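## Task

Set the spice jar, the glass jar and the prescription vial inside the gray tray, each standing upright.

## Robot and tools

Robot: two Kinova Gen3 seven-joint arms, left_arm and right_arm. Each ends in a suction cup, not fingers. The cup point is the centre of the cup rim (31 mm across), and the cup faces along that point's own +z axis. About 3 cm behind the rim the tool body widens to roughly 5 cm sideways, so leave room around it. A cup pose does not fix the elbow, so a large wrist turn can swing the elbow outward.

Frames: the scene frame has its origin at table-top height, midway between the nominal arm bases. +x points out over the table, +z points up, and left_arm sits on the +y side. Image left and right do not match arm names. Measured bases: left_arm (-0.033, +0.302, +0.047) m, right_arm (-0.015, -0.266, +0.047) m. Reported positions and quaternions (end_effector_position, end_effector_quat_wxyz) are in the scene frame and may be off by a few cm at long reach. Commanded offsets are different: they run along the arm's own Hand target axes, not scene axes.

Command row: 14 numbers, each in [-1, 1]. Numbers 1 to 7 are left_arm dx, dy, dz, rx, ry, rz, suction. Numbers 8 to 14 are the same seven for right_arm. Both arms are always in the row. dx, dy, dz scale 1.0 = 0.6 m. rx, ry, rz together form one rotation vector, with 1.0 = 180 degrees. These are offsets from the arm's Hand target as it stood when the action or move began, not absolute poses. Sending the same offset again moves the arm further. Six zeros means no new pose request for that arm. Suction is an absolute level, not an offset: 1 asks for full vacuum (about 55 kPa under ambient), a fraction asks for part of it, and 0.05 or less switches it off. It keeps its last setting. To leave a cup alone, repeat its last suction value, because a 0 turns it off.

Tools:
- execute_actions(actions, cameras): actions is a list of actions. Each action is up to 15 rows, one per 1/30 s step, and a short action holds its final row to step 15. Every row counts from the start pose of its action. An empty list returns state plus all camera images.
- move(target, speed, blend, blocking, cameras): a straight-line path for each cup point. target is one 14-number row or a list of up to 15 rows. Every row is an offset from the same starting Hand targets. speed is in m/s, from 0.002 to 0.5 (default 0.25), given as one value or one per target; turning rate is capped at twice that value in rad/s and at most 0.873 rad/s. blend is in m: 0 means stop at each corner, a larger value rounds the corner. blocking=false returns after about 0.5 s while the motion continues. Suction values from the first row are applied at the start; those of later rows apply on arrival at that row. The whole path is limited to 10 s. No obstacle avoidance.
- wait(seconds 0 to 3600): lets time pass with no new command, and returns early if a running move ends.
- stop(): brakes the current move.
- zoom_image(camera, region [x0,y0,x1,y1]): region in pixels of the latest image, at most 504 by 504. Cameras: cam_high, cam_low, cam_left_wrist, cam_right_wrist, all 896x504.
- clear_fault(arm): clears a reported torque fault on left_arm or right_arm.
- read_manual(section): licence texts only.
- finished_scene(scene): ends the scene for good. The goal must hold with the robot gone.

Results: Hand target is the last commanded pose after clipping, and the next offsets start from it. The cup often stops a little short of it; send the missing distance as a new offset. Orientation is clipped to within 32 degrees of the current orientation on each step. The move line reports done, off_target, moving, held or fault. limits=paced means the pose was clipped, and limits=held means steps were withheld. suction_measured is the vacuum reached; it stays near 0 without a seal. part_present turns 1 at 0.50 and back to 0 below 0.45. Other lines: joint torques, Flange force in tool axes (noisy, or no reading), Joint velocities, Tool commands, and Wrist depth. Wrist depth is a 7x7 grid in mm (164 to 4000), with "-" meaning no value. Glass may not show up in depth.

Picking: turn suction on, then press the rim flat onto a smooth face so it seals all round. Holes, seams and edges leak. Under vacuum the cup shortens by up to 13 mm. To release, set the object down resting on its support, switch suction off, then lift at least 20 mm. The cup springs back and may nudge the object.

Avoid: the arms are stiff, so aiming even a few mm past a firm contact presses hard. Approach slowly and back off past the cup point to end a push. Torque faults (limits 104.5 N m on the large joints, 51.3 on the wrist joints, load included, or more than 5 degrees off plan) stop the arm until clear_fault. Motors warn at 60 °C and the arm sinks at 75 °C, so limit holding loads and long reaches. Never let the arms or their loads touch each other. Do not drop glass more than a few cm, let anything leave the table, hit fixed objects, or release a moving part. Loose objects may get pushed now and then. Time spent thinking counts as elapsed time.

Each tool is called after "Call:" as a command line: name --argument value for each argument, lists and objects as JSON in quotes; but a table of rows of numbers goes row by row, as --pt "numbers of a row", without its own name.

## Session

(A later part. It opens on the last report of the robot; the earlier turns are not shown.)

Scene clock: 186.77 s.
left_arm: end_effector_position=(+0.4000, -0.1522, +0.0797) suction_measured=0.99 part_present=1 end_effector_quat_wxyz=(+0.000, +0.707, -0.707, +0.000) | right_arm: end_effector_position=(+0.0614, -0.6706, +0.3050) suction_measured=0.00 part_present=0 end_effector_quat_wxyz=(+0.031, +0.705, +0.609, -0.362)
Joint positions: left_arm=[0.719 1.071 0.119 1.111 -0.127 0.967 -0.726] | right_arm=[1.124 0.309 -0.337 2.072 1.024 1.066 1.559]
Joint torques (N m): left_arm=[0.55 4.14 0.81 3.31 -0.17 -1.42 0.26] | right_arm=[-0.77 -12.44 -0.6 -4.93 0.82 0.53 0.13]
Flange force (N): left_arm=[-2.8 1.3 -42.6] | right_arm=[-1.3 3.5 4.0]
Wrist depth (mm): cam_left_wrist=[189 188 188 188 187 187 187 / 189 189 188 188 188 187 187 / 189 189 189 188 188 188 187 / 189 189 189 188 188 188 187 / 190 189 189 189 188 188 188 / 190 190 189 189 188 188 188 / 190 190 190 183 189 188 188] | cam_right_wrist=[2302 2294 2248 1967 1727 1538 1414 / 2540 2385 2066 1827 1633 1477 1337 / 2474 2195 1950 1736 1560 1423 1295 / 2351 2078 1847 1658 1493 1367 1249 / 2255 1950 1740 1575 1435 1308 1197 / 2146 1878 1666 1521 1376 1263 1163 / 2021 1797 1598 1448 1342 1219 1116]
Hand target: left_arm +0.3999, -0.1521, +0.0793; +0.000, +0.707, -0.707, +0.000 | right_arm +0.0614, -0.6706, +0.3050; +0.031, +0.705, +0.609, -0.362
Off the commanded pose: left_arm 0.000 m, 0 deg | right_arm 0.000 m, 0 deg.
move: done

Call:
move --target '[0,0,-0.0042,0,0,0,0,0,0,0,0,0,0,0]' --speed 0.02

Call:
wait --seconds 0.4

Call:
move --pt "0 0 -0.045 0 0 0 0 0 0 0 0 0 0 0" --pt "0 0 -0.16 0 0 0 0 0 0 0 0 0 0 0" --pt "-0.4835 -0.1185 -0.16 0 0 0 0 0 0 0 0 0 0 0" --pt "-0.4835 -0.1185 -0.035 0 0 0 0 0 0 0 0 0 0 0" --speed '[0.05,0.15,0.25,0.1]' --blend '[0.01,0.03,0.03,0]' --cameras '["cam_high","cam_low"]'

Call:
zoom_image --camera "cam_high" --region '[400, 120, 490, 190]'

Call:
zoom_image --camera "cam_low" --region '[550, 240, 620, 320]'

Scene clock: 199.33 s.
left_arm: end_effector_position=(+0.3998, -0.1520, +0.0816) suction_measured=0.01 part_present=0 end_effector_quat_wxyz=(+0.000, +0.707, -0.707, +0.000) | right_arm: end_effector_position=(+0.0614, -0.6706, +0.3050) suction_measured=0.00 part_present=0 end_effector_quat_wxyz=(+0.031, +0.705, +0.609, -0.362)
Joint positions: left_arm=[0.718 1.068 0.119 1.11 -0.127 0.971 -0.726] | right_arm=[1.124 0.309 -0.337 2.072 1.024 1.066 1.559]
Joint torques (N m): left_arm=[0.14 -9.86 1.22 -1.53 -0.29 -0.51 0.19] | right_arm=[-0.81 -12.4 -0.65 -4.89 0.79 0.57 0.14]
Flange force (N): left_arm=[-0.7 0.3 -18.9] | right_arm=[-1.4 3.4 4.2]
Wrist depth (mm): cam_left_wrist=[189 189 188 188 188 187 187 / 190 189 189 188 188 187 187 / 190 189 189 189 188 188 187 / 190 190 189 189 188 188 188 / 190 190 190 189 189 188 188 / 190 190 190 189 189 189 188 / 191 190 190 189 189 189 189] | cam_right_wrist=[2302 2326 2225 1939 1713 1538 1399 / 2493 2376 2098 1842 1645 1470 1350 / 2483 2218 1939 1754 1560 1423 1303 / 2351 2092 1868 1666 1490 1353 1246 / 2240 1991 1754 1602 1441 1308 1195 / 2153 1862 1674 1503 1387 1263 1174 / 2028 1787 1594 1457 1329 1217 1109]
Hand target: left_arm +0.3999, -0.1520, +0.0818; +0.000, +0.707, -0.707, +0.000 | right_arm +0.0614, -0.6706, +0.3050; +0.031, +0.705, +0.609, -0.362
Off the commanded pose: left_arm 0.000 m, 0 deg | right_arm 0.000 m, 0 deg.
move: done

Scene clock: 199.73 s.
left_arm: end_effector_position=(+0.3999, -0.1521, +0.0818) suction_measured=0.01 part_present=0 end_effector_quat_wxyz=(+0.000, +0.707, -0.707, +0.000) | right_arm: end_effector_position=(+0.0614, -0.6706, +0.3050) suction_measured=0.00 part_present=0 end_effector_quat_wxyz=(+0.031, +0.705, +0.609, -0.362)
Joint positions: left_arm=[0.718 1.067 0.119 1.11 -0.127 0.971 -0.726] | right_arm=[1.124 0.309 -0.337 2.072 1.024 1.066 1.559]
Joint torques (N m): left_arm=[0.08 -11.79 1.34 -2.39 -0.27 -0.52 0.23] | right_arm=[-0.79 -12.43 -0.61 -4.88 0.76 0.58 0.17]
Flange force (N): left_arm=[-0.9 0.6 -15.8] | right_arm=[-1.3 3.6 4.3]
Wrist depth (mm): cam_left_wrist=[189 189 189 188 188 187 187 / 190 189 189 188 188 188 187 / 190 189 189 189 188 188 188 / 190 190 189 189 188 188 188 / 190 190 190 189 189 188 188 / 191 190 190 189 189 189 188 / 191 191 190 190 189 189 188] | cam_right_wrist=[2294 2318 2248 1939 1727 1538 1414 / 2540 2385 2059 1842 1633 1487 1353 / 2465 2218 1950 1749 1567 1411 1292 / 2376 2098 1842 1658 1497 1356 1253 / 2263 1967 1763 1586 1441 1298 1212 / 2139 1868 1670 1510 1381 1258 1157 / 2046 1782 1590 1464 1329 1217 1111]
Hand target: left_arm +0.3999, -0.1521, +0.0819; +0.000, +0.707, -0.707, +0.000 | right_arm +0.0614, -0.6706, +0.3050; +0.031, +0.705, +0.609, -0.362
Tool commands: left_gripper/suction=+0.0 right_gripper/suction=+0.0
Off the commanded pose: left_arm 0.000 m, 0 deg | right_arm 0.000 m, 0 deg.
wait: 0.40 s; at rest by 0.17 s

Scene clock: 203.13 s.
left_arm: end_effector_position=(+0.4712, +0.1380, +0.1030) suction_measured=0.01 part_present=0 end_effector_quat_wxyz=(+0.000, +0.707, -0.707, +0.000) | right_arm: end_effector_position=(+0.0614, -0.6706, +0.3050) suction_measured=0.00 part_present=0 end_effector_quat_wxyz=(+0.031, +0.705, +0.609, -0.362)
Joint positions: left_arm=[0.206 0.852 0.108 1.546 -0.12 0.75 -1.208] | right_arm=[1.124 0.309 -0.337 2.072 1.024 1.066 1.559]
Joint torques (N m): left_arm=[-0.47 -18.42 1.49 -4.91 -0.42 0.03 0.21] | right_arm=[-0.82 -12.5 -0.64 -4.95 0.8 0.53 0.14]
Flange force (N): left_arm=[0.8 0.2 0.9] | right_arm=[-1.3 3.5 4.3]
Wrist depth (mm): cam_left_wrist=[214 214 213 213 212 212 211 / - - 213 213 212 212 211 / - - - 213 213 212 212 / - - - 214 213 213 212 / - - - 214 214 213 213 / - - 215 196 214 214 213 / 216 216 215 - - 214 213] | cam_right_wrist=[2302 2335 2210 1927 1709 1535 1405 / 2465 2411 2066 1832 1641 1467 1348 / 2474 2232 1950 1740 1567 1423 1295 / 2302 2085 1847 1645 1503 1353 1256 / 2278 1956 1745 1582 1435 1305 1206 / 2105 1857 1670 1521 1370 1268 1161 / 2021 1768 1602 1454 1326 1214 1116]
Hand target: left_arm +0.4712, +0.1380, +0.1029; +0.000, +0.707, -0.707, +0.000 | right_arm +0.0614, -0.6706, +0.3050; +0.031, +0.705, +0.609, -0.362
Off the commanded pose: left_arm 0.000 m, 0 deg | right_arm 0.000 m, 0 deg.
move: done

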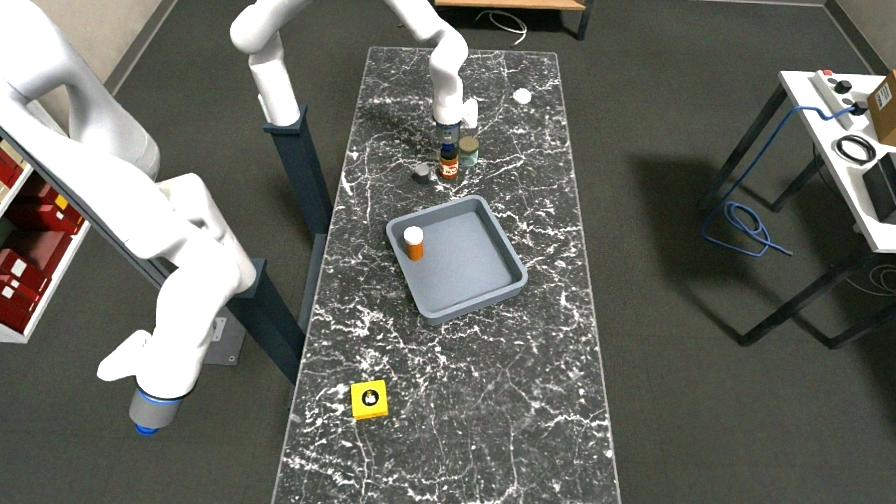

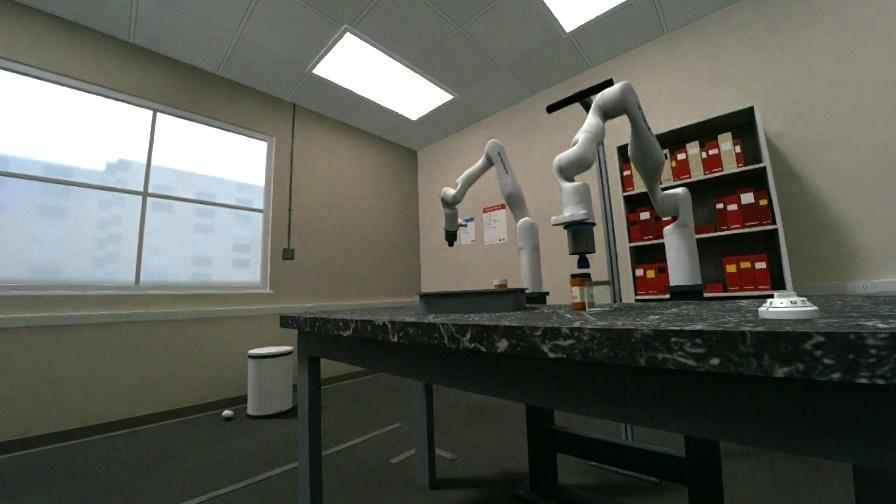

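Scaled by 5.600 from the camera's image (finer frame: 1280x720).

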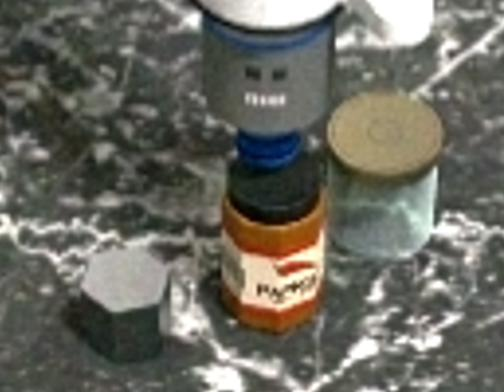

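Scaled by 6.300 from the camera's image (finer frame: 1280x720).

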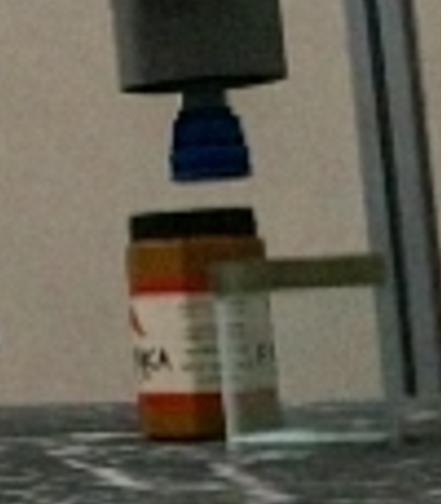

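Call:
move --pt "0.0117 -0.005 0 0 0 0 1 0 0 0 0 0 0 0" --pt "0.0117 -0.005 0.0333 0 0 0 1 0 0 0 0 0 0 0" --speed '[0.05,0.04]'

Call:
wait --seconds 0.2

Scene clock: 211.63 s.
left_arm: end_effector_position=(+0.4742, +0.1310, +0.0830) suction_measured=0.65 part_present=1 end_effector_quat_wxyz=(+0.000, +0.707, -0.707, +0.000) | right_arm: end_effector_position=(+0.0614, -0.6706, +0.3050) suction_measured=0.00 part_present=0 end_effector_quat_wxyz=(+0.031, +0.705, +0.609, -0.362)
Joint positions: left_arm=[0.221 0.896 0.103 1.531 -0.123 0.721 -1.196] | right_arm=[1.124 0.309 -0.337 2.072 1.024 1.066 1.559]
Joint torques (N m): left_arm=[-0.47 -19.08 1.41 -4.92 -0.43 -0.1 0.2] | right_arm=[-0.81 -12.44 -0.53 -4.91 0.83 0.59 0.15]
Flange force (N): left_arm=[0.9 0.1 1.2] | right_arm=[-1.3 3.4 4.1]
Wrist depth (mm): cam_left_wrist=[194 193 193 193 192 192 192 / - - 194 193 193 192 192 / - - 194 193 193 192 192 / - - 194 194 193 193 193 / - - - 194 194 193 193 / - - 195 194 194 194 193 / 196 196 195 - 194 194 193] | cam_right_wrist=[2326 2302 2263 1939 1718 1538 1423 / 2521 2385 2059 1837 1637 1464 1348 / 2420 2203 1950 1731 1567 1411 1290 / 2394 2092 1862 1662 1487 1359 1244 / 2248 1962 1740 1598 1441 1310 1210 / 2174 1873 1658 1521 1370 1263 1171 / 2034 1782 1598 1448 1321 1217 1112]
Hand target: left_arm +0.4742, +0.1310, +0.0829; +0.000, +0.707, -0.707, +0.000 | right_arm +0.0614, -0.6706, +0.3050; +0.031, +0.705, +0.609, -0.362
Off the commanded pose: left_arm 0.000 m, 0 deg | right_arm 0.000 m, 0 deg.
move: done

Scene clock: 211.83 s.
left_arm: end_effector_position=(+0.4742, +0.1310, +0.0829) suction_measured=0.90 part_present=1 end_effector_quat_wxyz=(+0.000, +0.707, -0.707, +0.000) | right_arm: end_effector_position=(+0.0614, -0.6706, +0.3050) suction_measured=0.00 part_present=0 end_effector_quat_wxyz=(+0.031, +0.705, +0.609, -0.362)
Joint positions: left_arm=[0.221 0.896 0.103 1.531 -0.123 0.721 -1.196] | right_arm=[1.124 0.309 -0.337 2.072 1.024 1.066 1.559]
Joint torques (N m): left_arm=[-0.44 -19.13 1.47 -4.91 -0.43 0.06 0.18] | right_arm=[-0.73 -12.38 -0.55 -4.86 0.82 0.62 0.17]
Flange force (N): left_arm=[0.8 0.4 1.6] | right_arm=[-1.3 3.5 4.0]
Wrist depth (mm): cam_left_wrist=[194 193 193 193 192 192 191 / - - 193 193 193 192 192 / - - 193 193 193 192 192 / - - 194 194 193 193 192 / - - - 194 193 193 193 / - - 195 194 194 193 193 / 196 195 195 - 194 194 193] | cam_right_wrist=[2318 2302 2248 1939 1722 1546 1414 / 2493 2394 2072 1847 1645 1487 1345 / 2438 2210 1962 1740 1567 1414 1292 / 2376 2078 1847 1683 1497 1361 1253 / 2263 1956 1749 1586 1420 1313 1203 / 2132 1868 1674 1521 1384 1256 1157 / 2028 1768 1575 1454 1329 1221 1105]
Hand target: left_arm +0.4742, +0.1310, +0.0829; +0.000, +0.707, -0.707, +0.000 | right_arm +0.0614, -0.6706, +0.3050; +0.031, +0.705, +0.609, -0.362
Tool commands: left_gripper/suction=+1.0 right_gripper/suction=+0.0
Off the commanded pose: left_arm 0.000 m, 0 deg | right_arm 0.000 m, 0 deg.
wait: 0.20 s; at rest by 0.17 s

Call:
move --pt "0 0 -0.14 0 0 0 1 0 0 0 0 0 0 0" --pt "0.4183 0.02 -0.15 0 0 0 1 0 0 0 0 0 0 0" --pt "0.4183 0.02 -0.01 0 0 0 1 0 0 0 0 0 0 0" --pt "0.4183 0.02 -0.001 0 0 0 1 0 0 0 0 0 0 0" --speed '[0.15,0.25,0.12,0.02]' --blend '[0.02,0.03,0.002,0]' --cameras '["cam_high"]'

Call:
zoom_image --camera "cam_high" --region '[370, 140, 550, 330]'

Scene clock: 226.27 s.
left_arm: end_effector_position=(+0.4620, -0.1200, +0.0836) suction_measured=1.00 part_present=1 end_effector_quat_wxyz=(+0.000, +0.707, -0.707, +0.000) | right_arm: end_effector_position=(+0.0614, -0.6706, +0.3050) suction_measured=0.00 part_present=0 end_effector_quat_wxyz=(+0.031, +0.705, +0.609, -0.362)
Joint positions: left_arm=[0.621 1.119 0.121 0.98 -0.126 1.049 -0.836] | right_arm=[1.124 0.309 -0.337 2.072 1.024 1.066 1.559]
Joint torques (N m): left_arm=[-0.5 -22.65 1.56 -6.44 -0.41 0.08 0.19] | right_arm=[-0.79 -12.41 -0.66 -4.9 0.82 0.6 0.15]
Flange force (N): left_arm=[0.2 0.9 1.2] | right_arm=[-1.3 3.4 4.2]
Wrist depth (mm): cam_left_wrist=[190 190 189 189 188 188 188 / 190 190 190 189 189 188 188 / 191 190 190 189 189 189 188 / 191 191 190 190 190 189 189 / 191 191 191 190 189 189 189 / 192 191 191 190 190 190 189 / 183 192 191 - 190 190 189] | cam_right_wrist=[2318 2310 2218 1967 1713 1549 1402 / 2483 2376 2040 1837 1645 1473 1345 / 2474 2210 1922 1740 1556 1420 1290 / 2376 2078 1852 1691 1503 1373 1246 / 2271 1939 1745 1586 1426 1318 1208 / 2146 1857 1670 1521 1376 1261 1163 / 2053 1778 1594 1457 1337 1214 1124]
Hand target: left_arm +0.4620, -0.1200, +0.0835; +0.000, +0.707, -0.707, +0.000 | right_arm +0.0614, -0.6706, +0.3050; +0.031, +0.705, +0.609, -0.362
Off the commanded pose: left_arm 0.000 m, 0 deg | right_arm 0.000 m, 0 deg.
move: done

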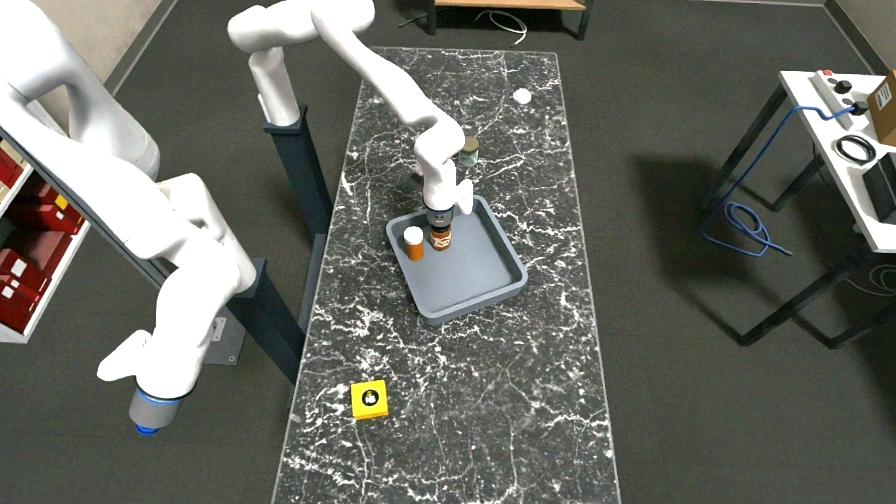

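Scaled by 2.653 from the camera's image (finer frame: 1280x720).

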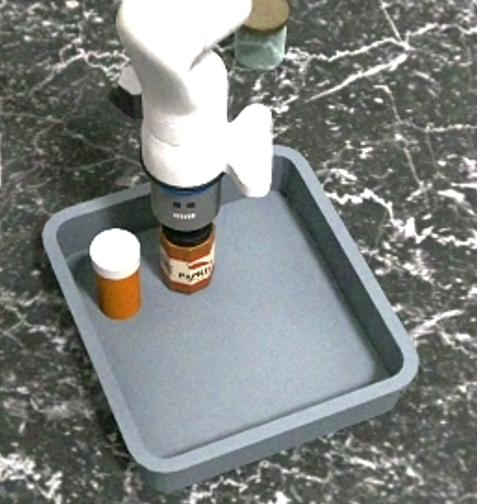

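Call:
move --target '[0,0,0.0037,0,0,0,1,0,0,0,0,0,0,0]' --speed 0.02

Scene clock: 229.60 s.
left_arm: end_effector_position=(+0.4621, -0.1200, +0.0813) suction_measured=0.96 part_present=1 end_effector_quat_wxyz=(+0.000, +0.707, -0.707, +0.000) | right_arm: end_effector_position=(+0.0614, -0.6706, +0.3050) suction_measured=0.00 part_present=0 end_effector_quat_wxyz=(+0.031, +0.705, +0.609, -0.362)
Joint positions: left_arm=[0.621 1.122 0.121 0.981 -0.126 1.045 -0.836] | right_arm=[1.124 0.309 -0.337 2.072 1.024 1.066 1.559]
Joint torques (N m): left_arm=[-0.21 -14.29 1.27 -3.44 -0.33 -0.6 0.22] | right_arm=[-0.77 -12.37 -0.67 -4.91 0.81 0.59 0.15]
Flange force (N): left_arm=[-0.6 1.1 -12.7] | right_arm=[-1.3 3.3 4.1]
Wrist depth (mm): cam_left_wrist=[189 188 188 187 187 186 186 / 189 188 188 188 187 187 186 / 189 189 188 188 188 187 187 / 190 189 189 188 188 187 187 / 190 189 189 189 188 188 187 / 190 190 189 189 188 188 188 / 184 190 190 - 188 188 188] | cam_right_wrist=[2302 2326 2232 1927 1731 1553 1405 / 2483 2385 2046 1847 1641 1470 1345 / 2465 2232 1950 1754 1560 1414 1303 / 2360 2098 1847 1674 1507 1370 1256 / 2240 1962 1754 1586 1432 1318 1206 / 2125 1862 1670 1514 1384 1263 1163 / 2034 1797 1602 1457 1329 1226 1118]
Hand target: left_arm +0.4620, -0.1200, +0.0813; +0.000, +0.707, -0.707, +0.000 | right_arm +0.0614, -0.6706, +0.3050; +0.031, +0.705, +0.609, -0.362
Off the commanded pose: left_arm 0.000 m, 0 deg | right_arm 0.000 m, 0 deg.
move: done

Call:
move --target '[0,0,-0.001,0,0,0,0,0,0,0,0,0,0,0]' --speed 0.02

Call:
wait --seconds 0.4

Call:
move --pt "0 0 -0.045 0 0 0 0 0 0 0 0 0 0 0" --pt "0 0 -0.16 0 0 0 0 0 0 0 0 0 0 0" --pt "-0.5133 -0.11 -0.16 0 0 0 0 0 0 0 0 0 0 0" --pt "-0.5133 -0.11 0.0 0 0 0 0 0 0 0 0 0 0 0" --speed '[0.05,0.15,0.25,0.1]' --blend '[0.01,0.03,0.03,0]' --cameras '["cam_high","cam_low"]'

Call:
zoom_image --camera "cam_high" --region '[430, 110, 510, 180]'

Call:
zoom_image --camera "cam_low" --region '[565, 240, 635, 320]'

Scene clock: 242.60 s.
left_arm: end_effector_position=(+0.4620, -0.1200, +0.0818) suction_measured=0.01 part_present=0 end_effector_quat_wxyz=(+0.000, +0.707, -0.707, +0.000) | right_arm: end_effector_position=(+0.0614, -0.6706, +0.3050) suction_measured=0.00 part_present=0 end_effector_quat_wxyz=(+0.031, +0.705, +0.609, -0.362)
Joint positions: left_arm=[0.621 1.121 0.121 0.981 -0.126 1.046 -0.836] | right_arm=[1.124 0.309 -0.337 2.072 1.024 1.066 1.559]
Joint torques (N m): left_arm=[-0.18 -14.46 1.21 -3.33 -0.36 -0.38 0.23] | right_arm=[-0.79 -12.44 -0.65 -4.88 0.82 0.56 0.16]
Flange force (N): left_arm=[-0.5 0.9 -12.1] | right_arm=[-1.4 3.5 4.2]
Wrist depth (mm): cam_left_wrist=[189 188 188 188 187 187 187 / 189 189 188 188 188 187 187 / 189 189 189 188 188 187 187 / 190 189 189 188 188 188 187 / 190 189 189 189 188 188 188 / 190 190 190 189 189 188 188 / 184 190 190 - 189 189 188] | cam_right_wrist=[2318 2294 2232 1939 1713 1535 1405 / 2511 2385 2046 1837 1649 1473 1348 / 2465 2218 1933 1731 1553 1420 1308 / 2368 2098 1837 1653 1503 1361 1251 / 2263 1967 1754 1586 1451 1313 1208 / 2125 1868 1674 1535 1373 1256 1165 / 2021 1782 1590 1460 1321 1214 1111]
Hand target: left_arm +0.4620, -0.1200, +0.0818; +0.000, +0.707, -0.707, +0.000 | right_arm +0.0614, -0.6706, +0.3050; +0.031, +0.705, +0.609, -0.362
Off the commanded pose: left_arm 0.000 m, 0 deg | right_arm 0.000 m, 0 deg.
move: done

Scene clock: 243.00 s.
left_arm: end_effector_position=(+0.4620, -0.1200, +0.0818) suction_measured=0.01 part_present=0 end_effector_quat_wxyz=(+0.000, +0.707, -0.707, +0.000) | right_arm: end_effector_position=(+0.0614, -0.6706, +0.3050) suction_measured=0.00 part_present=0 end_effector_quat_wxyz=(+0.031, +0.705, +0.609, -0.362)
Joint positions: left_arm=[0.621 1.121 0.121 0.981 -0.126 1.046 -0.836] | right_arm=[1.124 0.309 -0.337 2.072 1.024 1.066 1.559]
Joint torques (N m): left_arm=[-0.32 -14.89 1.23 -3.54 -0.37 -0.39 0.19] | right_arm=[-0.82 -12.42 -0.67 -4.89 0.77 0.63 0.15]
Flange force (N): left_arm=[-0.3 1.1 -11.4] | right_arm=[-1.4 3.4 4.4]
Wrist depth (mm): cam_left_wrist=[189 189 188 188 187 187 187 / 189 189 188 188 188 187 187 / 189 189 189 188 188 187 187 / 190 189 189 189 188 188 187 / 190 189 189 189 188 188 187 / 190 190 190 189 189 188 188 / 184 190 190 - 189 189 188] | cam_right_wrist=[2286 2302 2232 1956 1740 1538 1417 / 2502 2376 2046 1837 1629 1487 1348 / 2447 2210 1939 1736 1575 1417 1285 / 2368 2085 1837 1662 1493 1364 1249 / 2232 1973 1740 1582 1429 1318 1210 / 2118 1873 1649 1510 1390 1265 1174 / 2034 1773 1582 1460 1331 1221 1114]
Hand target: left_arm +0.4620, -0.1200, +0.0818; +0.000, +0.707, -0.707, +0.000 | right_arm +0.0614, -0.6706, +0.3050; +0.031, +0.705, +0.609, -0.362
Tool commands: left_gripper/suction=+0.0 right_gripper/suction=+0.0
Off the commanded pose: left_arm 0.000 m, 0 deg | right_arm 0.000 m, 0 deg.
wait: 0.40 s; at rest by 0.17 s

Scene clock: 246.67 s.
left_arm: end_effector_position=(+0.5282, +0.1879, +0.0820) suction_measured=0.01 part_present=0 end_effector_quat_wxyz=(+0.000, +0.707, -0.707, +0.000) | right_arm: end_effector_position=(+0.0614, -0.6706, +0.3050) suction_measured=0.00 part_present=0 end_effector_quat_wxyz=(+0.031, +0.705, +0.609, -0.362)
Joint positions: left_arm=[0.1 0.96 0.111 1.373 -0.125 0.815 -1.324] | right_arm=[1.124 0.309 -0.337 2.072 1.024 1.066 1.559]
Joint torques (N m): left_arm=[-0.45 -19.87 1.5 -5.26 -0.38 -0.01 0.22] | right_arm=[-0.78 -12.47 -0.65 -4.97 0.74 0.58 0.16]
Flange force (N): left_arm=[0.7 0.2 0.6] | right_arm=[-1.1 3.5 4.5]
Wrist depth (mm): cam_left_wrist=[193 192 192 192 191 191 190 / 193 193 192 192 191 191 190 / 193 193 193 192 192 191 191 / 194 193 193 192 192 192 191 / 194 193 193 193 192 192 192 / 195 194 194 193 193 192 192 / 195 194 194 - - 192 192] | cam_right_wrist=[2310 2278 2225 1944 1736 1535 1396 / 2465 2376 2040 1812 1625 1467 1342 / 2483 2218 1944 1754 1567 1417 1300 / 2351 2059 1857 1649 1493 1350 1244 / 2255 1967 1736 1594 1435 1303 1210 / 2132 1878 1670 1521 1378 1258 1163 / 2046 1787 1582 1460 1323 1212 1118]
Hand target: left_arm +0.5282, +0.1879, +0.0819; +0.000, +0.707, -0.707, +0.000 | right_arm +0.0614, -0.6706, +0.3050; +0.031, +0.705, +0.609, -0.362
Off the commanded pose: left_arm 0.000 m, 0 deg | right_arm 0.000 m, 0 deg.
move: done

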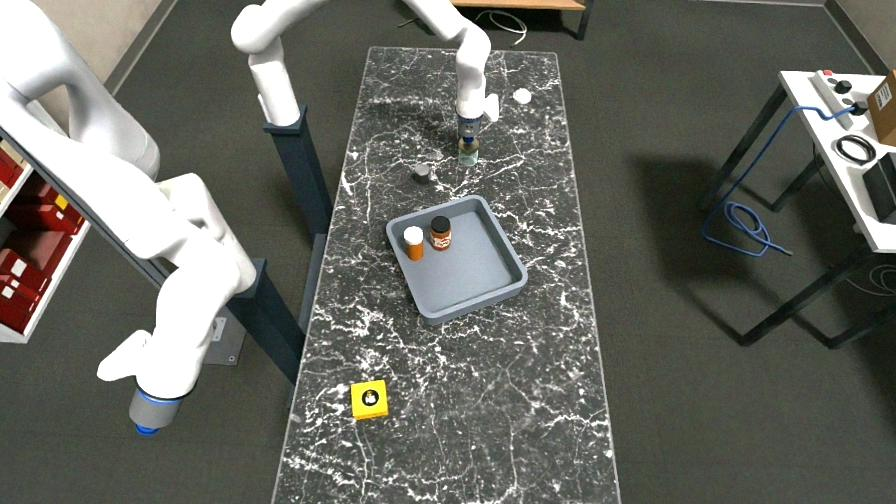

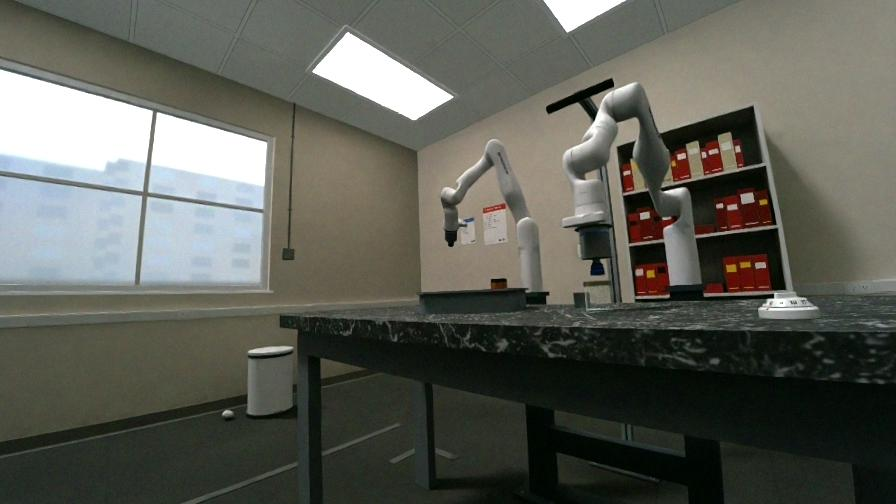

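Scaled by 6.300 from the camera's image (finer frame: 1280x720).

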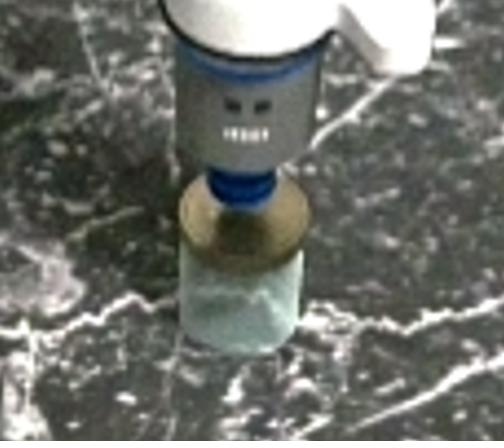

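Scaled by 6.300 from the camera's image (finer frame: 1280x720).

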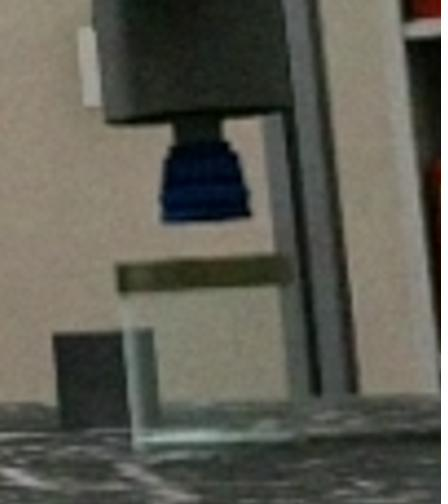

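Call:
move --target '[0,0,0.0358,0,0,0,1,0,0,0,0,0,0,0]' --speed 0.03

Call:
wait --seconds 0.3

Scene clock: 251.20 s.
left_arm: end_effector_position=(+0.5282, +0.1880, +0.0605) suction_measured=0.68 part_present=1 end_effector_quat_wxyz=(+0.000, +0.707, -0.707, +0.000) | right_arm: end_effector_position=(+0.0614, -0.6706, +0.3050) suction_measured=0.00 part_present=0 end_effector_quat_wxyz=(+0.031, +0.705, +0.609, -0.362)
Joint positions: left_arm=[0.102 0.996 0.107 1.376 -0.128 0.776 -1.322] | right_arm=[1.124 0.309 -0.337 2.072 1.024 1.066 1.559]
Joint torques (N m): left_arm=[-0.41 -21.15 1.61 -5.66 -0.43 0.02 0.24] | right_arm=[-0.86 -12.38 -0.57 -4.92 0.77 0.58 0.19]
Flange force (N): left_arm=[0.5 1.0 2.6] | right_arm=[-1.2 3.3 4.3]
Wrist depth (mm): cam_left_wrist=[171 171 170 170 169 169 169 / 171 171 171 170 170 169 169 / 172 171 171 171 170 170 170 / 172 172 171 171 171 170 170 / 172 172 172 171 171 170 170 / 173 172 172 171 171 171 170 / 173 172 172 172 171 171 171] | cam_right_wrist=[2310 2271 2210 1933 1718 1531 1408 / 2465 2351 2046 1862 1633 1490 1350 / 2474 2225 1939 1731 1553 1429 1290 / 2385 2066 1822 1658 1493 1361 1246 / 2286 1985 1745 1575 1451 1318 1206 / 2153 1868 1674 1510 1390 1270 1161 / 2040 1773 1575 1454 1331 1223 1111]
Hand target: left_arm +0.5282, +0.1880, +0.0604; +0.000, +0.707, -0.707, +0.000 | right_arm +0.0614, -0.6706, +0.3050; +0.031, +0.705, +0.609, -0.362
Off the commanded pose: left_arm 0.000 m, 0 deg | right_arm 0.000 m, 0 deg.
move: done

Scene clock: 251.50 s.
left_arm: end_effector_position=(+0.5282, +0.1879, +0.0605) suction_measured=0.96 part_present=1 end_effector_quat_wxyz=(+0.000, +0.707, -0.707, +0.000) | right_arm: end_effector_position=(+0.0614, -0.6706, +0.3050) suction_measured=0.00 part_present=0 end_effector_quat_wxyz=(+0.031, +0.705, +0.609, -0.362)
Joint positions: left_arm=[0.102 0.997 0.107 1.376 -0.128 0.776 -1.322] | right_arm=[1.124 0.309 -0.337 2.072 1.024 1.066 1.559]
Joint torques (N m): left_arm=[-0.47 -21.48 1.55 -5.66 -0.41 0.02 0.21] | right_arm=[-0.8 -12.49 -0.53 -4.83 0.8 0.62 0.15]
Flange force (N): left_arm=[0.7 0.5 3.2] | right_arm=[-1.5 3.7 4.2]
Wrist depth (mm): cam_left_wrist=[171 171 170 170 169 169 169 / 171 171 171 170 170 169 169 / 171 171 171 170 170 170 169 / 172 171 171 171 170 170 170 / 172 172 171 171 171 170 170 / 172 172 172 171 171 171 170 / 173 172 172 171 171 171 170] | cam_right_wrist=[2294 2318 2218 1933 1713 1535 1402 / 2511 2376 2078 1827 1641 1470 1345 / 2474 2218 1956 1740 1567 1414 1282 / 2335 2066 1862 1658 1500 1361 1244 / 2240 1985 1759 1586 1445 1305 1199 / 2139 1842 1670 1528 1376 1261 1165 / 2028 1773 1564 1451 1323 1219 1114]
Hand target: left_arm +0.5282, +0.1879, +0.0605; +0.000, +0.707, -0.707, +0.000 | right_arm +0.0614, -0.6706, +0.3050; +0.031, +0.705, +0.609, -0.362
Tool commands: left_gripper/suction=+1.0 right_gripper/suction=+0.0
Off the commanded pose: left_arm 0.000 m, 0 deg | right_arm 0.000 m, 0 deg.
wait: 0.30 s; at rest by 0.17 s

Call:
move --pt "0 0 -0.17 0 0 0 1 0 0 0 0 0 0 0" --pt "0.6833 0.1467 -0.2 0 0 0 1 0 0 0 0 0 0 0" --pt "0.6833 0.1467 -0.0095 0 0 0 1 0 0 0 0 0 0 0" --speed '[0.15,0.25,0.08]' --blend '[0.02,0.01,0]' --cameras '["cam_high"]'

Call:
zoom_image --camera "cam_high" --region '[370, 140, 550, 330]'

Scene clock: 272.90 s.
left_arm: end_effector_position=(+0.4399, -0.2219, +0.0661) suction_measured=1.00 part_present=1 end_effector_quat_wxyz=(+0.000, +0.707, -0.707, +0.000) | right_arm: end_effector_position=(+0.0614, -0.6706, +0.3050) suction_measured=0.00 part_present=0 end_effector_quat_wxyz=(+0.031, +0.705, +0.609, -0.362)
Joint positions: left_arm=[0.772 1.314 0.129 0.576 -0.131 1.257 -0.728] | right_arm=[1.124 0.309 -0.337 2.072 1.024 1.066 1.559]
Joint torques (N m): left_arm=[-0.53 -25.78 1.55 -7.72 -0.4 0.05 0.22] | right_arm=[-0.84 -12.34 -0.64 -4.91 0.8 0.55 0.18]
Flange force (N): left_arm=[-1.1 1.9 2.9] | right_arm=[-1.3 3.2 4.1]
Wrist depth (mm): cam_left_wrist=[172 172 171 171 170 170 170 / 172 172 171 171 171 170 170 / 172 172 172 171 171 170 170 / 173 172 172 172 171 171 170 / 173 173 172 172 172 171 171 / 173 173 173 172 172 171 171 / 174 173 173 173 172 172 171] | cam_right_wrist=[2310 2302 2181 1956 1696 1531 1402 / 2456 2402 2053 1832 1637 1470 1353 / 2447 2195 1939 1754 1571 1414 1298 / 2343 2098 1862 1653 1500 1353 1249 / 2218 1967 1768 1575 1432 1303 1201 / 2125 1878 1662 1510 1381 1253 1169 / 2066 1787 1582 1454 1331 1214 1114]
Hand target: left_arm +0.4399, -0.2220, +0.0661; +0.000, +0.707, -0.707, +0.000 | right_arm +0.0614, -0.6706, +0.3050; +0.031, +0.705, +0.609, -0.362
Off the commanded pose: left_arm 0.000 m, 0 deg | right_arm 0.000 m, 0 deg.
move: done

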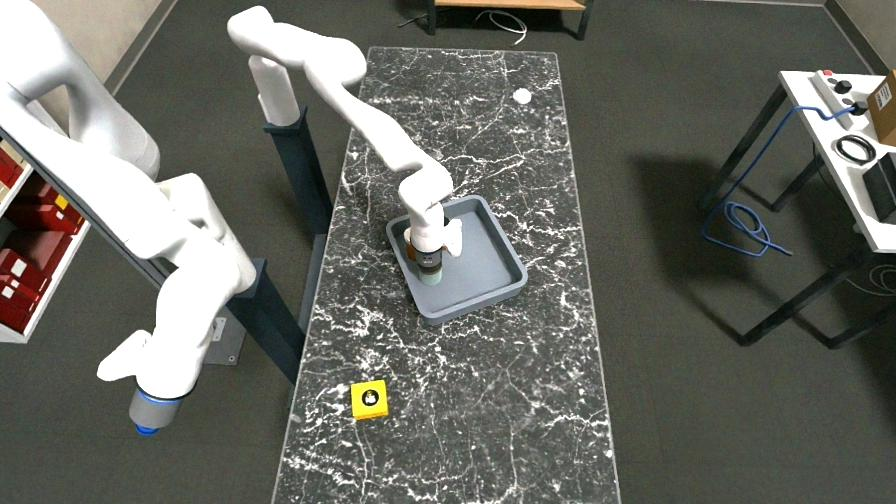

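Scaled by 2.653 from the camera's image (finer frame: 1280x720).

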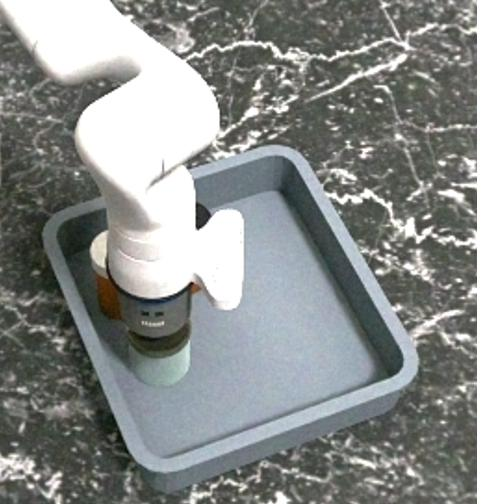

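Call:
move --target '[0,0,0.007,0,0,0,1,0,0,0,0,0,0,0]' --speed 0.02

Scene clock: 276.77 s.
left_arm: end_effector_position=(+0.4400, -0.2220, +0.0619) suction_measured=0.99 part_present=1 end_effector_quat_wxyz=(+0.000, +0.707, -0.707, +0.000) | right_arm: end_effector_position=(+0.0614, -0.6706, +0.3050) suction_measured=0.00 part_present=0 end_effector_quat_wxyz=(+0.031, +0.705, +0.609, -0.362)
Joint positions: left_arm=[0.772 1.32 0.128 0.576 -0.131 1.25 -0.728] | right_arm=[1.124 0.309 -0.337 2.072 1.024 1.066 1.559]
Joint torques (N m): left_arm=[-0.45 -25.36 1.52 -7.68 -0.43 0.29 0.19] | right_arm=[-0.88 -12.44 -0.68 -4.94 0.84 0.54 0.16]
Flange force (N): left_arm=[-3.3 3.8 2.7] | right_arm=[-1.3 3.3 4.3]
Wrist depth (mm): cam_left_wrist=[168 168 167 167 166 166 166 / 168 168 167 167 167 166 166 / 168 168 168 167 167 167 166 / 169 168 168 168 167 167 167 / 169 169 168 168 168 167 167 / 169 169 168 168 168 167 167 / 170 169 169 168 168 168 167] | cam_right_wrist=[2310 2310 2210 1933 1718 1521 1408 / 2521 2429 2040 1842 1645 1473 1350 / 2474 2210 1950 1731 1560 1411 1295 / 2360 2085 1847 1662 1490 1361 1242 / 2263 1950 1749 1594 1435 1318 1203 / 2160 1884 1666 1503 1381 1258 1169 / 2028 1782 1602 1460 1321 1217 1111]
Hand target: left_arm +0.4399, -0.2220, +0.0618; +0.000, +0.707, -0.707, +0.000 | right_arm +0.0614, -0.6706, +0.3050; +0.031, +0.705, +0.609, -0.362
Off the commanded pose: left_arm 0.000 m, 0 deg | right_arm 0.000 m, 0 deg.
move: done

Call:
move --target '[0,0,0.0025,0,0,0,1,0,0,0,0,0,0,0]' --speed 0.02

Scene clock: 281.17 s.
left_arm: end_effector_position=(+0.4400, -0.2220, +0.0603) suction_measured=0.99 part_present=1 end_effector_quat_wxyz=(+0.000, +0.707, -0.707, +0.000) | right_arm: end_effector_position=(+0.0614, -0.6706, +0.3050) suction_measured=0.00 part_present=0 end_effector_quat_wxyz=(+0.031, +0.705, +0.609, -0.362)
Joint positions: left_arm=[0.772 1.322 0.128 0.576 -0.131 1.248 -0.728] | right_arm=[1.124 0.309 -0.337 2.072 1.024 1.066 1.559]
Joint torques (N m): left_arm=[-0.44 -25.7 1.48 -7.64 -0.39 0.03 0.2] | right_arm=[-0.83 -12.37 -0.6 -4.92 0.82 0.58 0.14]
Flange force (N): left_arm=[-1.0 1.6 2.8] | right_arm=[-1.3 3.2 4.1]
Wrist depth (mm): cam_left_wrist=[166 166 166 165 165 - - / 167 166 166 165 165 164 - / 167 167 166 166 165 165 165 / 167 167 166 166 166 165 165 / 168 167 167 166 166 165 165 / 168 167 167 167 166 166 165 / 168 168 167 167 166 166 166] | cam_right_wrist=[2278 2318 2210 1922 1700 1546 1414 / 2502 2385 2053 1827 1637 1473 1345 / 2465 2203 1950 1754 1567 1411 1295 / 2394 2046 1827 1662 1497 1350 1246 / 2255 1967 1749 1590 1445 1298 1201 / 2118 1878 1666 1528 1376 1261 1165 / 2034 1768 1582 1435 1326 1217 1118]
Hand target: left_arm +0.4399, -0.2220, +0.0603; +0.000, +0.707, -0.707, +0.000 | right_arm +0.0614, -0.6706, +0.3050; +0.031, +0.705, +0.609, -0.362
Off the commanded pose: left_arm 0.000 m, 0 deg | right_arm 0.000 m, 0 deg.
move: done

Call:
move --target '[0,0,0.0033,0,0,0,1,0,0,0,0,0,0,0]' --speed 0.02

Scene clock: 283.33 s.
left_arm: end_effector_position=(+0.4400, -0.2220, +0.0585) suction_measured=0.96 part_present=1 end_effector_quat_wxyz=(+0.000, +0.707, -0.707, +0.000) | right_arm: end_effector_position=(+0.0614, -0.6706, +0.3050) suction_measured=0.00 part_present=0 end_effector_quat_wxyz=(+0.031, +0.705, +0.609, -0.362)
Joint positions: left_arm=[0.772 1.325 0.128 0.576 -0.131 1.245 -0.728] | right_arm=[1.124 0.309 -0.337 2.072 1.024 1.066 1.559]
Joint torques (N m): left_arm=[0.13 -9.26 1 -2.26 -0.27 -2.09 0.21] | right_arm=[-0.8 -12.43 -0.63 -4.81 0.83 0.56 0.24]
Flange force (N): left_arm=[-4.0 3.2 -23.5] | right_arm=[-1.3 3.7 4.2]
Wrist depth (mm): cam_left_wrist=[166 165 165 165 - - - / 166 166 166 165 165 - - / 167 166 166 165 165 165 - / 167 166 166 166 165 165 - / 167 166 166 166 165 165 165 / 167 167 166 166 166 165 165 / 168 167 167 166 166 166 165] | cam_right_wrist=[2286 2271 2232 1927 1718 1535 1414 / 2483 2402 2066 1832 1641 1473 1350 / 2474 2218 1956 1731 1571 1426 1287 / 2351 2098 1842 1662 1497 1364 1253 / 2271 1979 1740 1594 1429 1308 1197 / 2153 1862 1683 1517 1393 1263 1161 / 2021 1778 1594 1460 1329 1221 1118]
Hand target: left_arm +0.4400, -0.2220, +0.0584; +0.000, +0.707, -0.707, +0.000 | right_arm +0.0614, -0.6706, +0.3050; +0.031, +0.705, +0.609, -0.362
Off the commanded pose: left_arm 0.000 m, 0 deg | right_arm 0.000 m, 0 deg.
move: done

Call:
move --target '[0,0,-0.0018,0,0,0,0,0,0,0,0,0,0,0]' --speed 0.02

Call:
wait --seconds 0.4

Call:
move --pt "0 0 -0.04 0 0 0 0 0 0 0 0 0 0 0" --pt "0 0 -0.2 0 0 0 0 0 0 0 0 0 0 0" --speed '[0.05,0.2]' --blend '[0.01,0]' --cameras '["cam_high"]'

Scene clock: 288.90 s.
left_arm: end_effector_position=(+0.4399, -0.2219, +0.0594) suction_measured=0.01 part_present=0 end_effector_quat_wxyz=(+0.000, +0.707, -0.707, +0.000) | right_arm: end_effector_position=(+0.0614, -0.6706, +0.3050) suction_measured=0.00 part_present=0 end_effector_quat_wxyz=(+0.031, +0.705, +0.609, -0.362)
Joint positions: left_arm=[0.772 1.324 0.128 0.576 -0.131 1.247 -0.728] | right_arm=[1.124 0.309 -0.337 2.072 1.024 1.066 1.559]
Joint torques (N m): left_arm=[-0.06 -13.79 1.27 -3.62 -0.24 -1.36 0.18] | right_arm=[-0.73 -12.39 -0.68 -4.96 0.77 0.58 0.16]
Flange force (N): left_arm=[-2.9 2.6 -16.1] | right_arm=[-1.1 3.4 4.3]
Wrist depth (mm): cam_left_wrist=[166 166 165 165 165 - - / 167 166 166 165 165 165 - / 167 167 166 166 165 165 - / 167 167 166 166 165 165 165 / 167 167 166 166 166 165 165 / 167 167 167 166 166 166 165 / 168 168 167 167 166 166 165] | cam_right_wrist=[2286 2335 2195 1927 1718 1542 1411 / 2493 2429 2053 1847 1629 1473 1356 / 2465 2225 1956 1740 1556 1426 1303 / 2376 2085 1857 1662 1483 1367 1251 / 2255 1979 1745 1582 1432 1318 1212 / 2125 1862 1649 1524 1384 1263 1159 / 2034 1768 1594 1438 1321 1210 1114]
Hand target: left_arm +0.4400, -0.2220, +0.0594; +0.000, +0.707, -0.707, +0.000 | right_arm +0.0614, -0.6706, +0.3050; +0.031, +0.705, +0.609, -0.362
Off the commanded pose: left_arm 0.000 m, 0 deg | right_arm 0.000 m, 0 deg.
move: done

Scene clock: 289.30 s.
left_arm: end_effector_position=(+0.4399, -0.2220, +0.0594) suction_measured=0.01 part_present=0 end_effector_quat_wxyz=(+0.000, +0.707, -0.707, +0.000) | right_arm: end_effector_position=(+0.0614, -0.6706, +0.3050) suction_measured=0.00 part_present=0 end_effector_quat_wxyz=(+0.031, +0.705, +0.609, -0.362)
Joint positions: left_arm=[0.772 1.324 0.128 0.576 -0.131 1.247 -0.728] | right_arm=[1.124 0.309 -0.337 2.072 1.024 1.066 1.559]
Joint torques (N m): left_arm=[0.05 -14.48 1.15 -3.9 -0.3 -1.29 0.22] | right_arm=[-0.8 -12.42 -0.55 -4.9 0.81 0.55 0.19]
Flange force (N): left_arm=[-3.2 2.6 -15.0] | right_arm=[-1.2 3.6 4.1]
Wrist depth (mm): cam_left_wrist=[166 166 165 165 165 - - / 167 166 166 165 165 165 - / 167 167 166 166 165 165 165 / 167 167 166 166 165 165 165 / 167 167 167 166 166 166 165 / 167 167 167 166 166 166 165 / 168 167 167 167 166 166 165] | cam_right_wrist=[2294 2302 2218 1916 1727 1531 1408 / 2502 2351 2066 1837 1625 1480 1345 / 2438 2232 1933 1740 1582 1429 1292 / 2376 2072 1832 1674 1517 1361 1251 / 2240 1967 1740 1594 1426 1308 1217 / 2132 1857 1662 1514 1378 1263 1167 / 2028 1787 1602 1467 1342 1221 1109]
Hand target: left_arm +0.4400, -0.2220, +0.0594; +0.000, +0.707, -0.707, +0.000 | right_arm +0.0614, -0.6706, +0.3050; +0.031, +0.705, +0.609, -0.362
Tool commands: left_gripper/suction=+0.0 right_gripper/suction=+0.0
Off the commanded pose: left_arm 0.000 m, 0 deg | right_arm 0.000 m, 0 deg.
wait: 0.40 s; at rest by 0.17 s

Scene clock: 290.83 s.
left_arm: end_effector_position=(+0.4400, -0.2220, +0.1796) suction_measured=0.01 part_present=0 end_effector_quat_wxyz=(+0.000, +0.707, -0.707, +0.000) | right_arm: end_effector_position=(+0.0614, -0.6706, +0.3050) suction_measured=0.00 part_present=0 end_effector_quat_wxyz=(+0.031, +0.705, +0.609, -0.362)
Joint positions: left_arm=[0.776 1.205 0.138 0.457 -0.13 1.483 -0.736] | right_arm=[1.124 0.309 -0.337 2.072 1.024 1.066 1.559]
Joint torques (N m): left_arm=[-0.46 -23.37 1.24 -7.22 -0.44 0.01 0.25] | right_arm=[-0.77 -12.42 -0.64 -4.89 0.77 0.6 0.17]
Flange force (N): left_arm=no reading | right_arm=[-1.2 3.5 4.3]
Wrist depth (mm): cam_left_wrist=[287 286 285 284 284 283 235 / 287 286 285 284 284 283 252 / 287 286 286 285 284 284 267 / 288 287 286 286 285 284 283 / 204 274 286 286 285 285 284 / 199 250 288 220 220 285 285 / 199 289 288 221 220 286 271] | cam_right_wrist=[2351 2286 2225 1956 1722 1546 1405 / 2493 2394 2085 1837 1637 1487 1331 / 2465 2210 1950 1745 1575 1414 1295 / 2385 2066 1857 1670 1483 1367 1244 / 2248 1979 1745 1605 1426 1313 1210 / 2125 1873 1670 1517 1376 1263 1169 / 2015 1792 1598 1457 1337 1223 1116]
Hand target: left_arm +0.4400, -0.2220, +0.1794; +0.000, +0.707, -0.707, +0.000 | right_arm +0.0614, -0.6706, +0.3050; +0.031, +0.705, +0.609, -0.362
Off the commanded pose: left_arm 0.000 m, 0 deg | right_arm 0.000 m, 0 deg.
move: done

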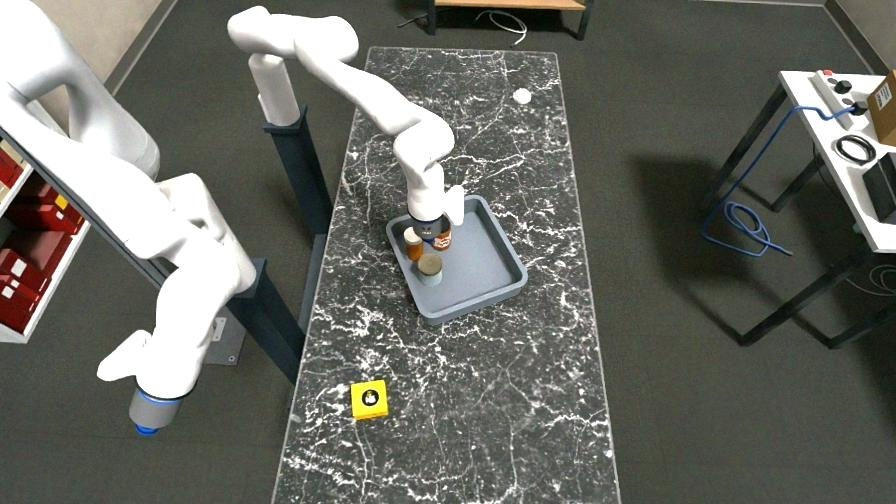

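All three stand in the tray.

Call:
finished_scene --scene 2

The scene is finished: the task was done.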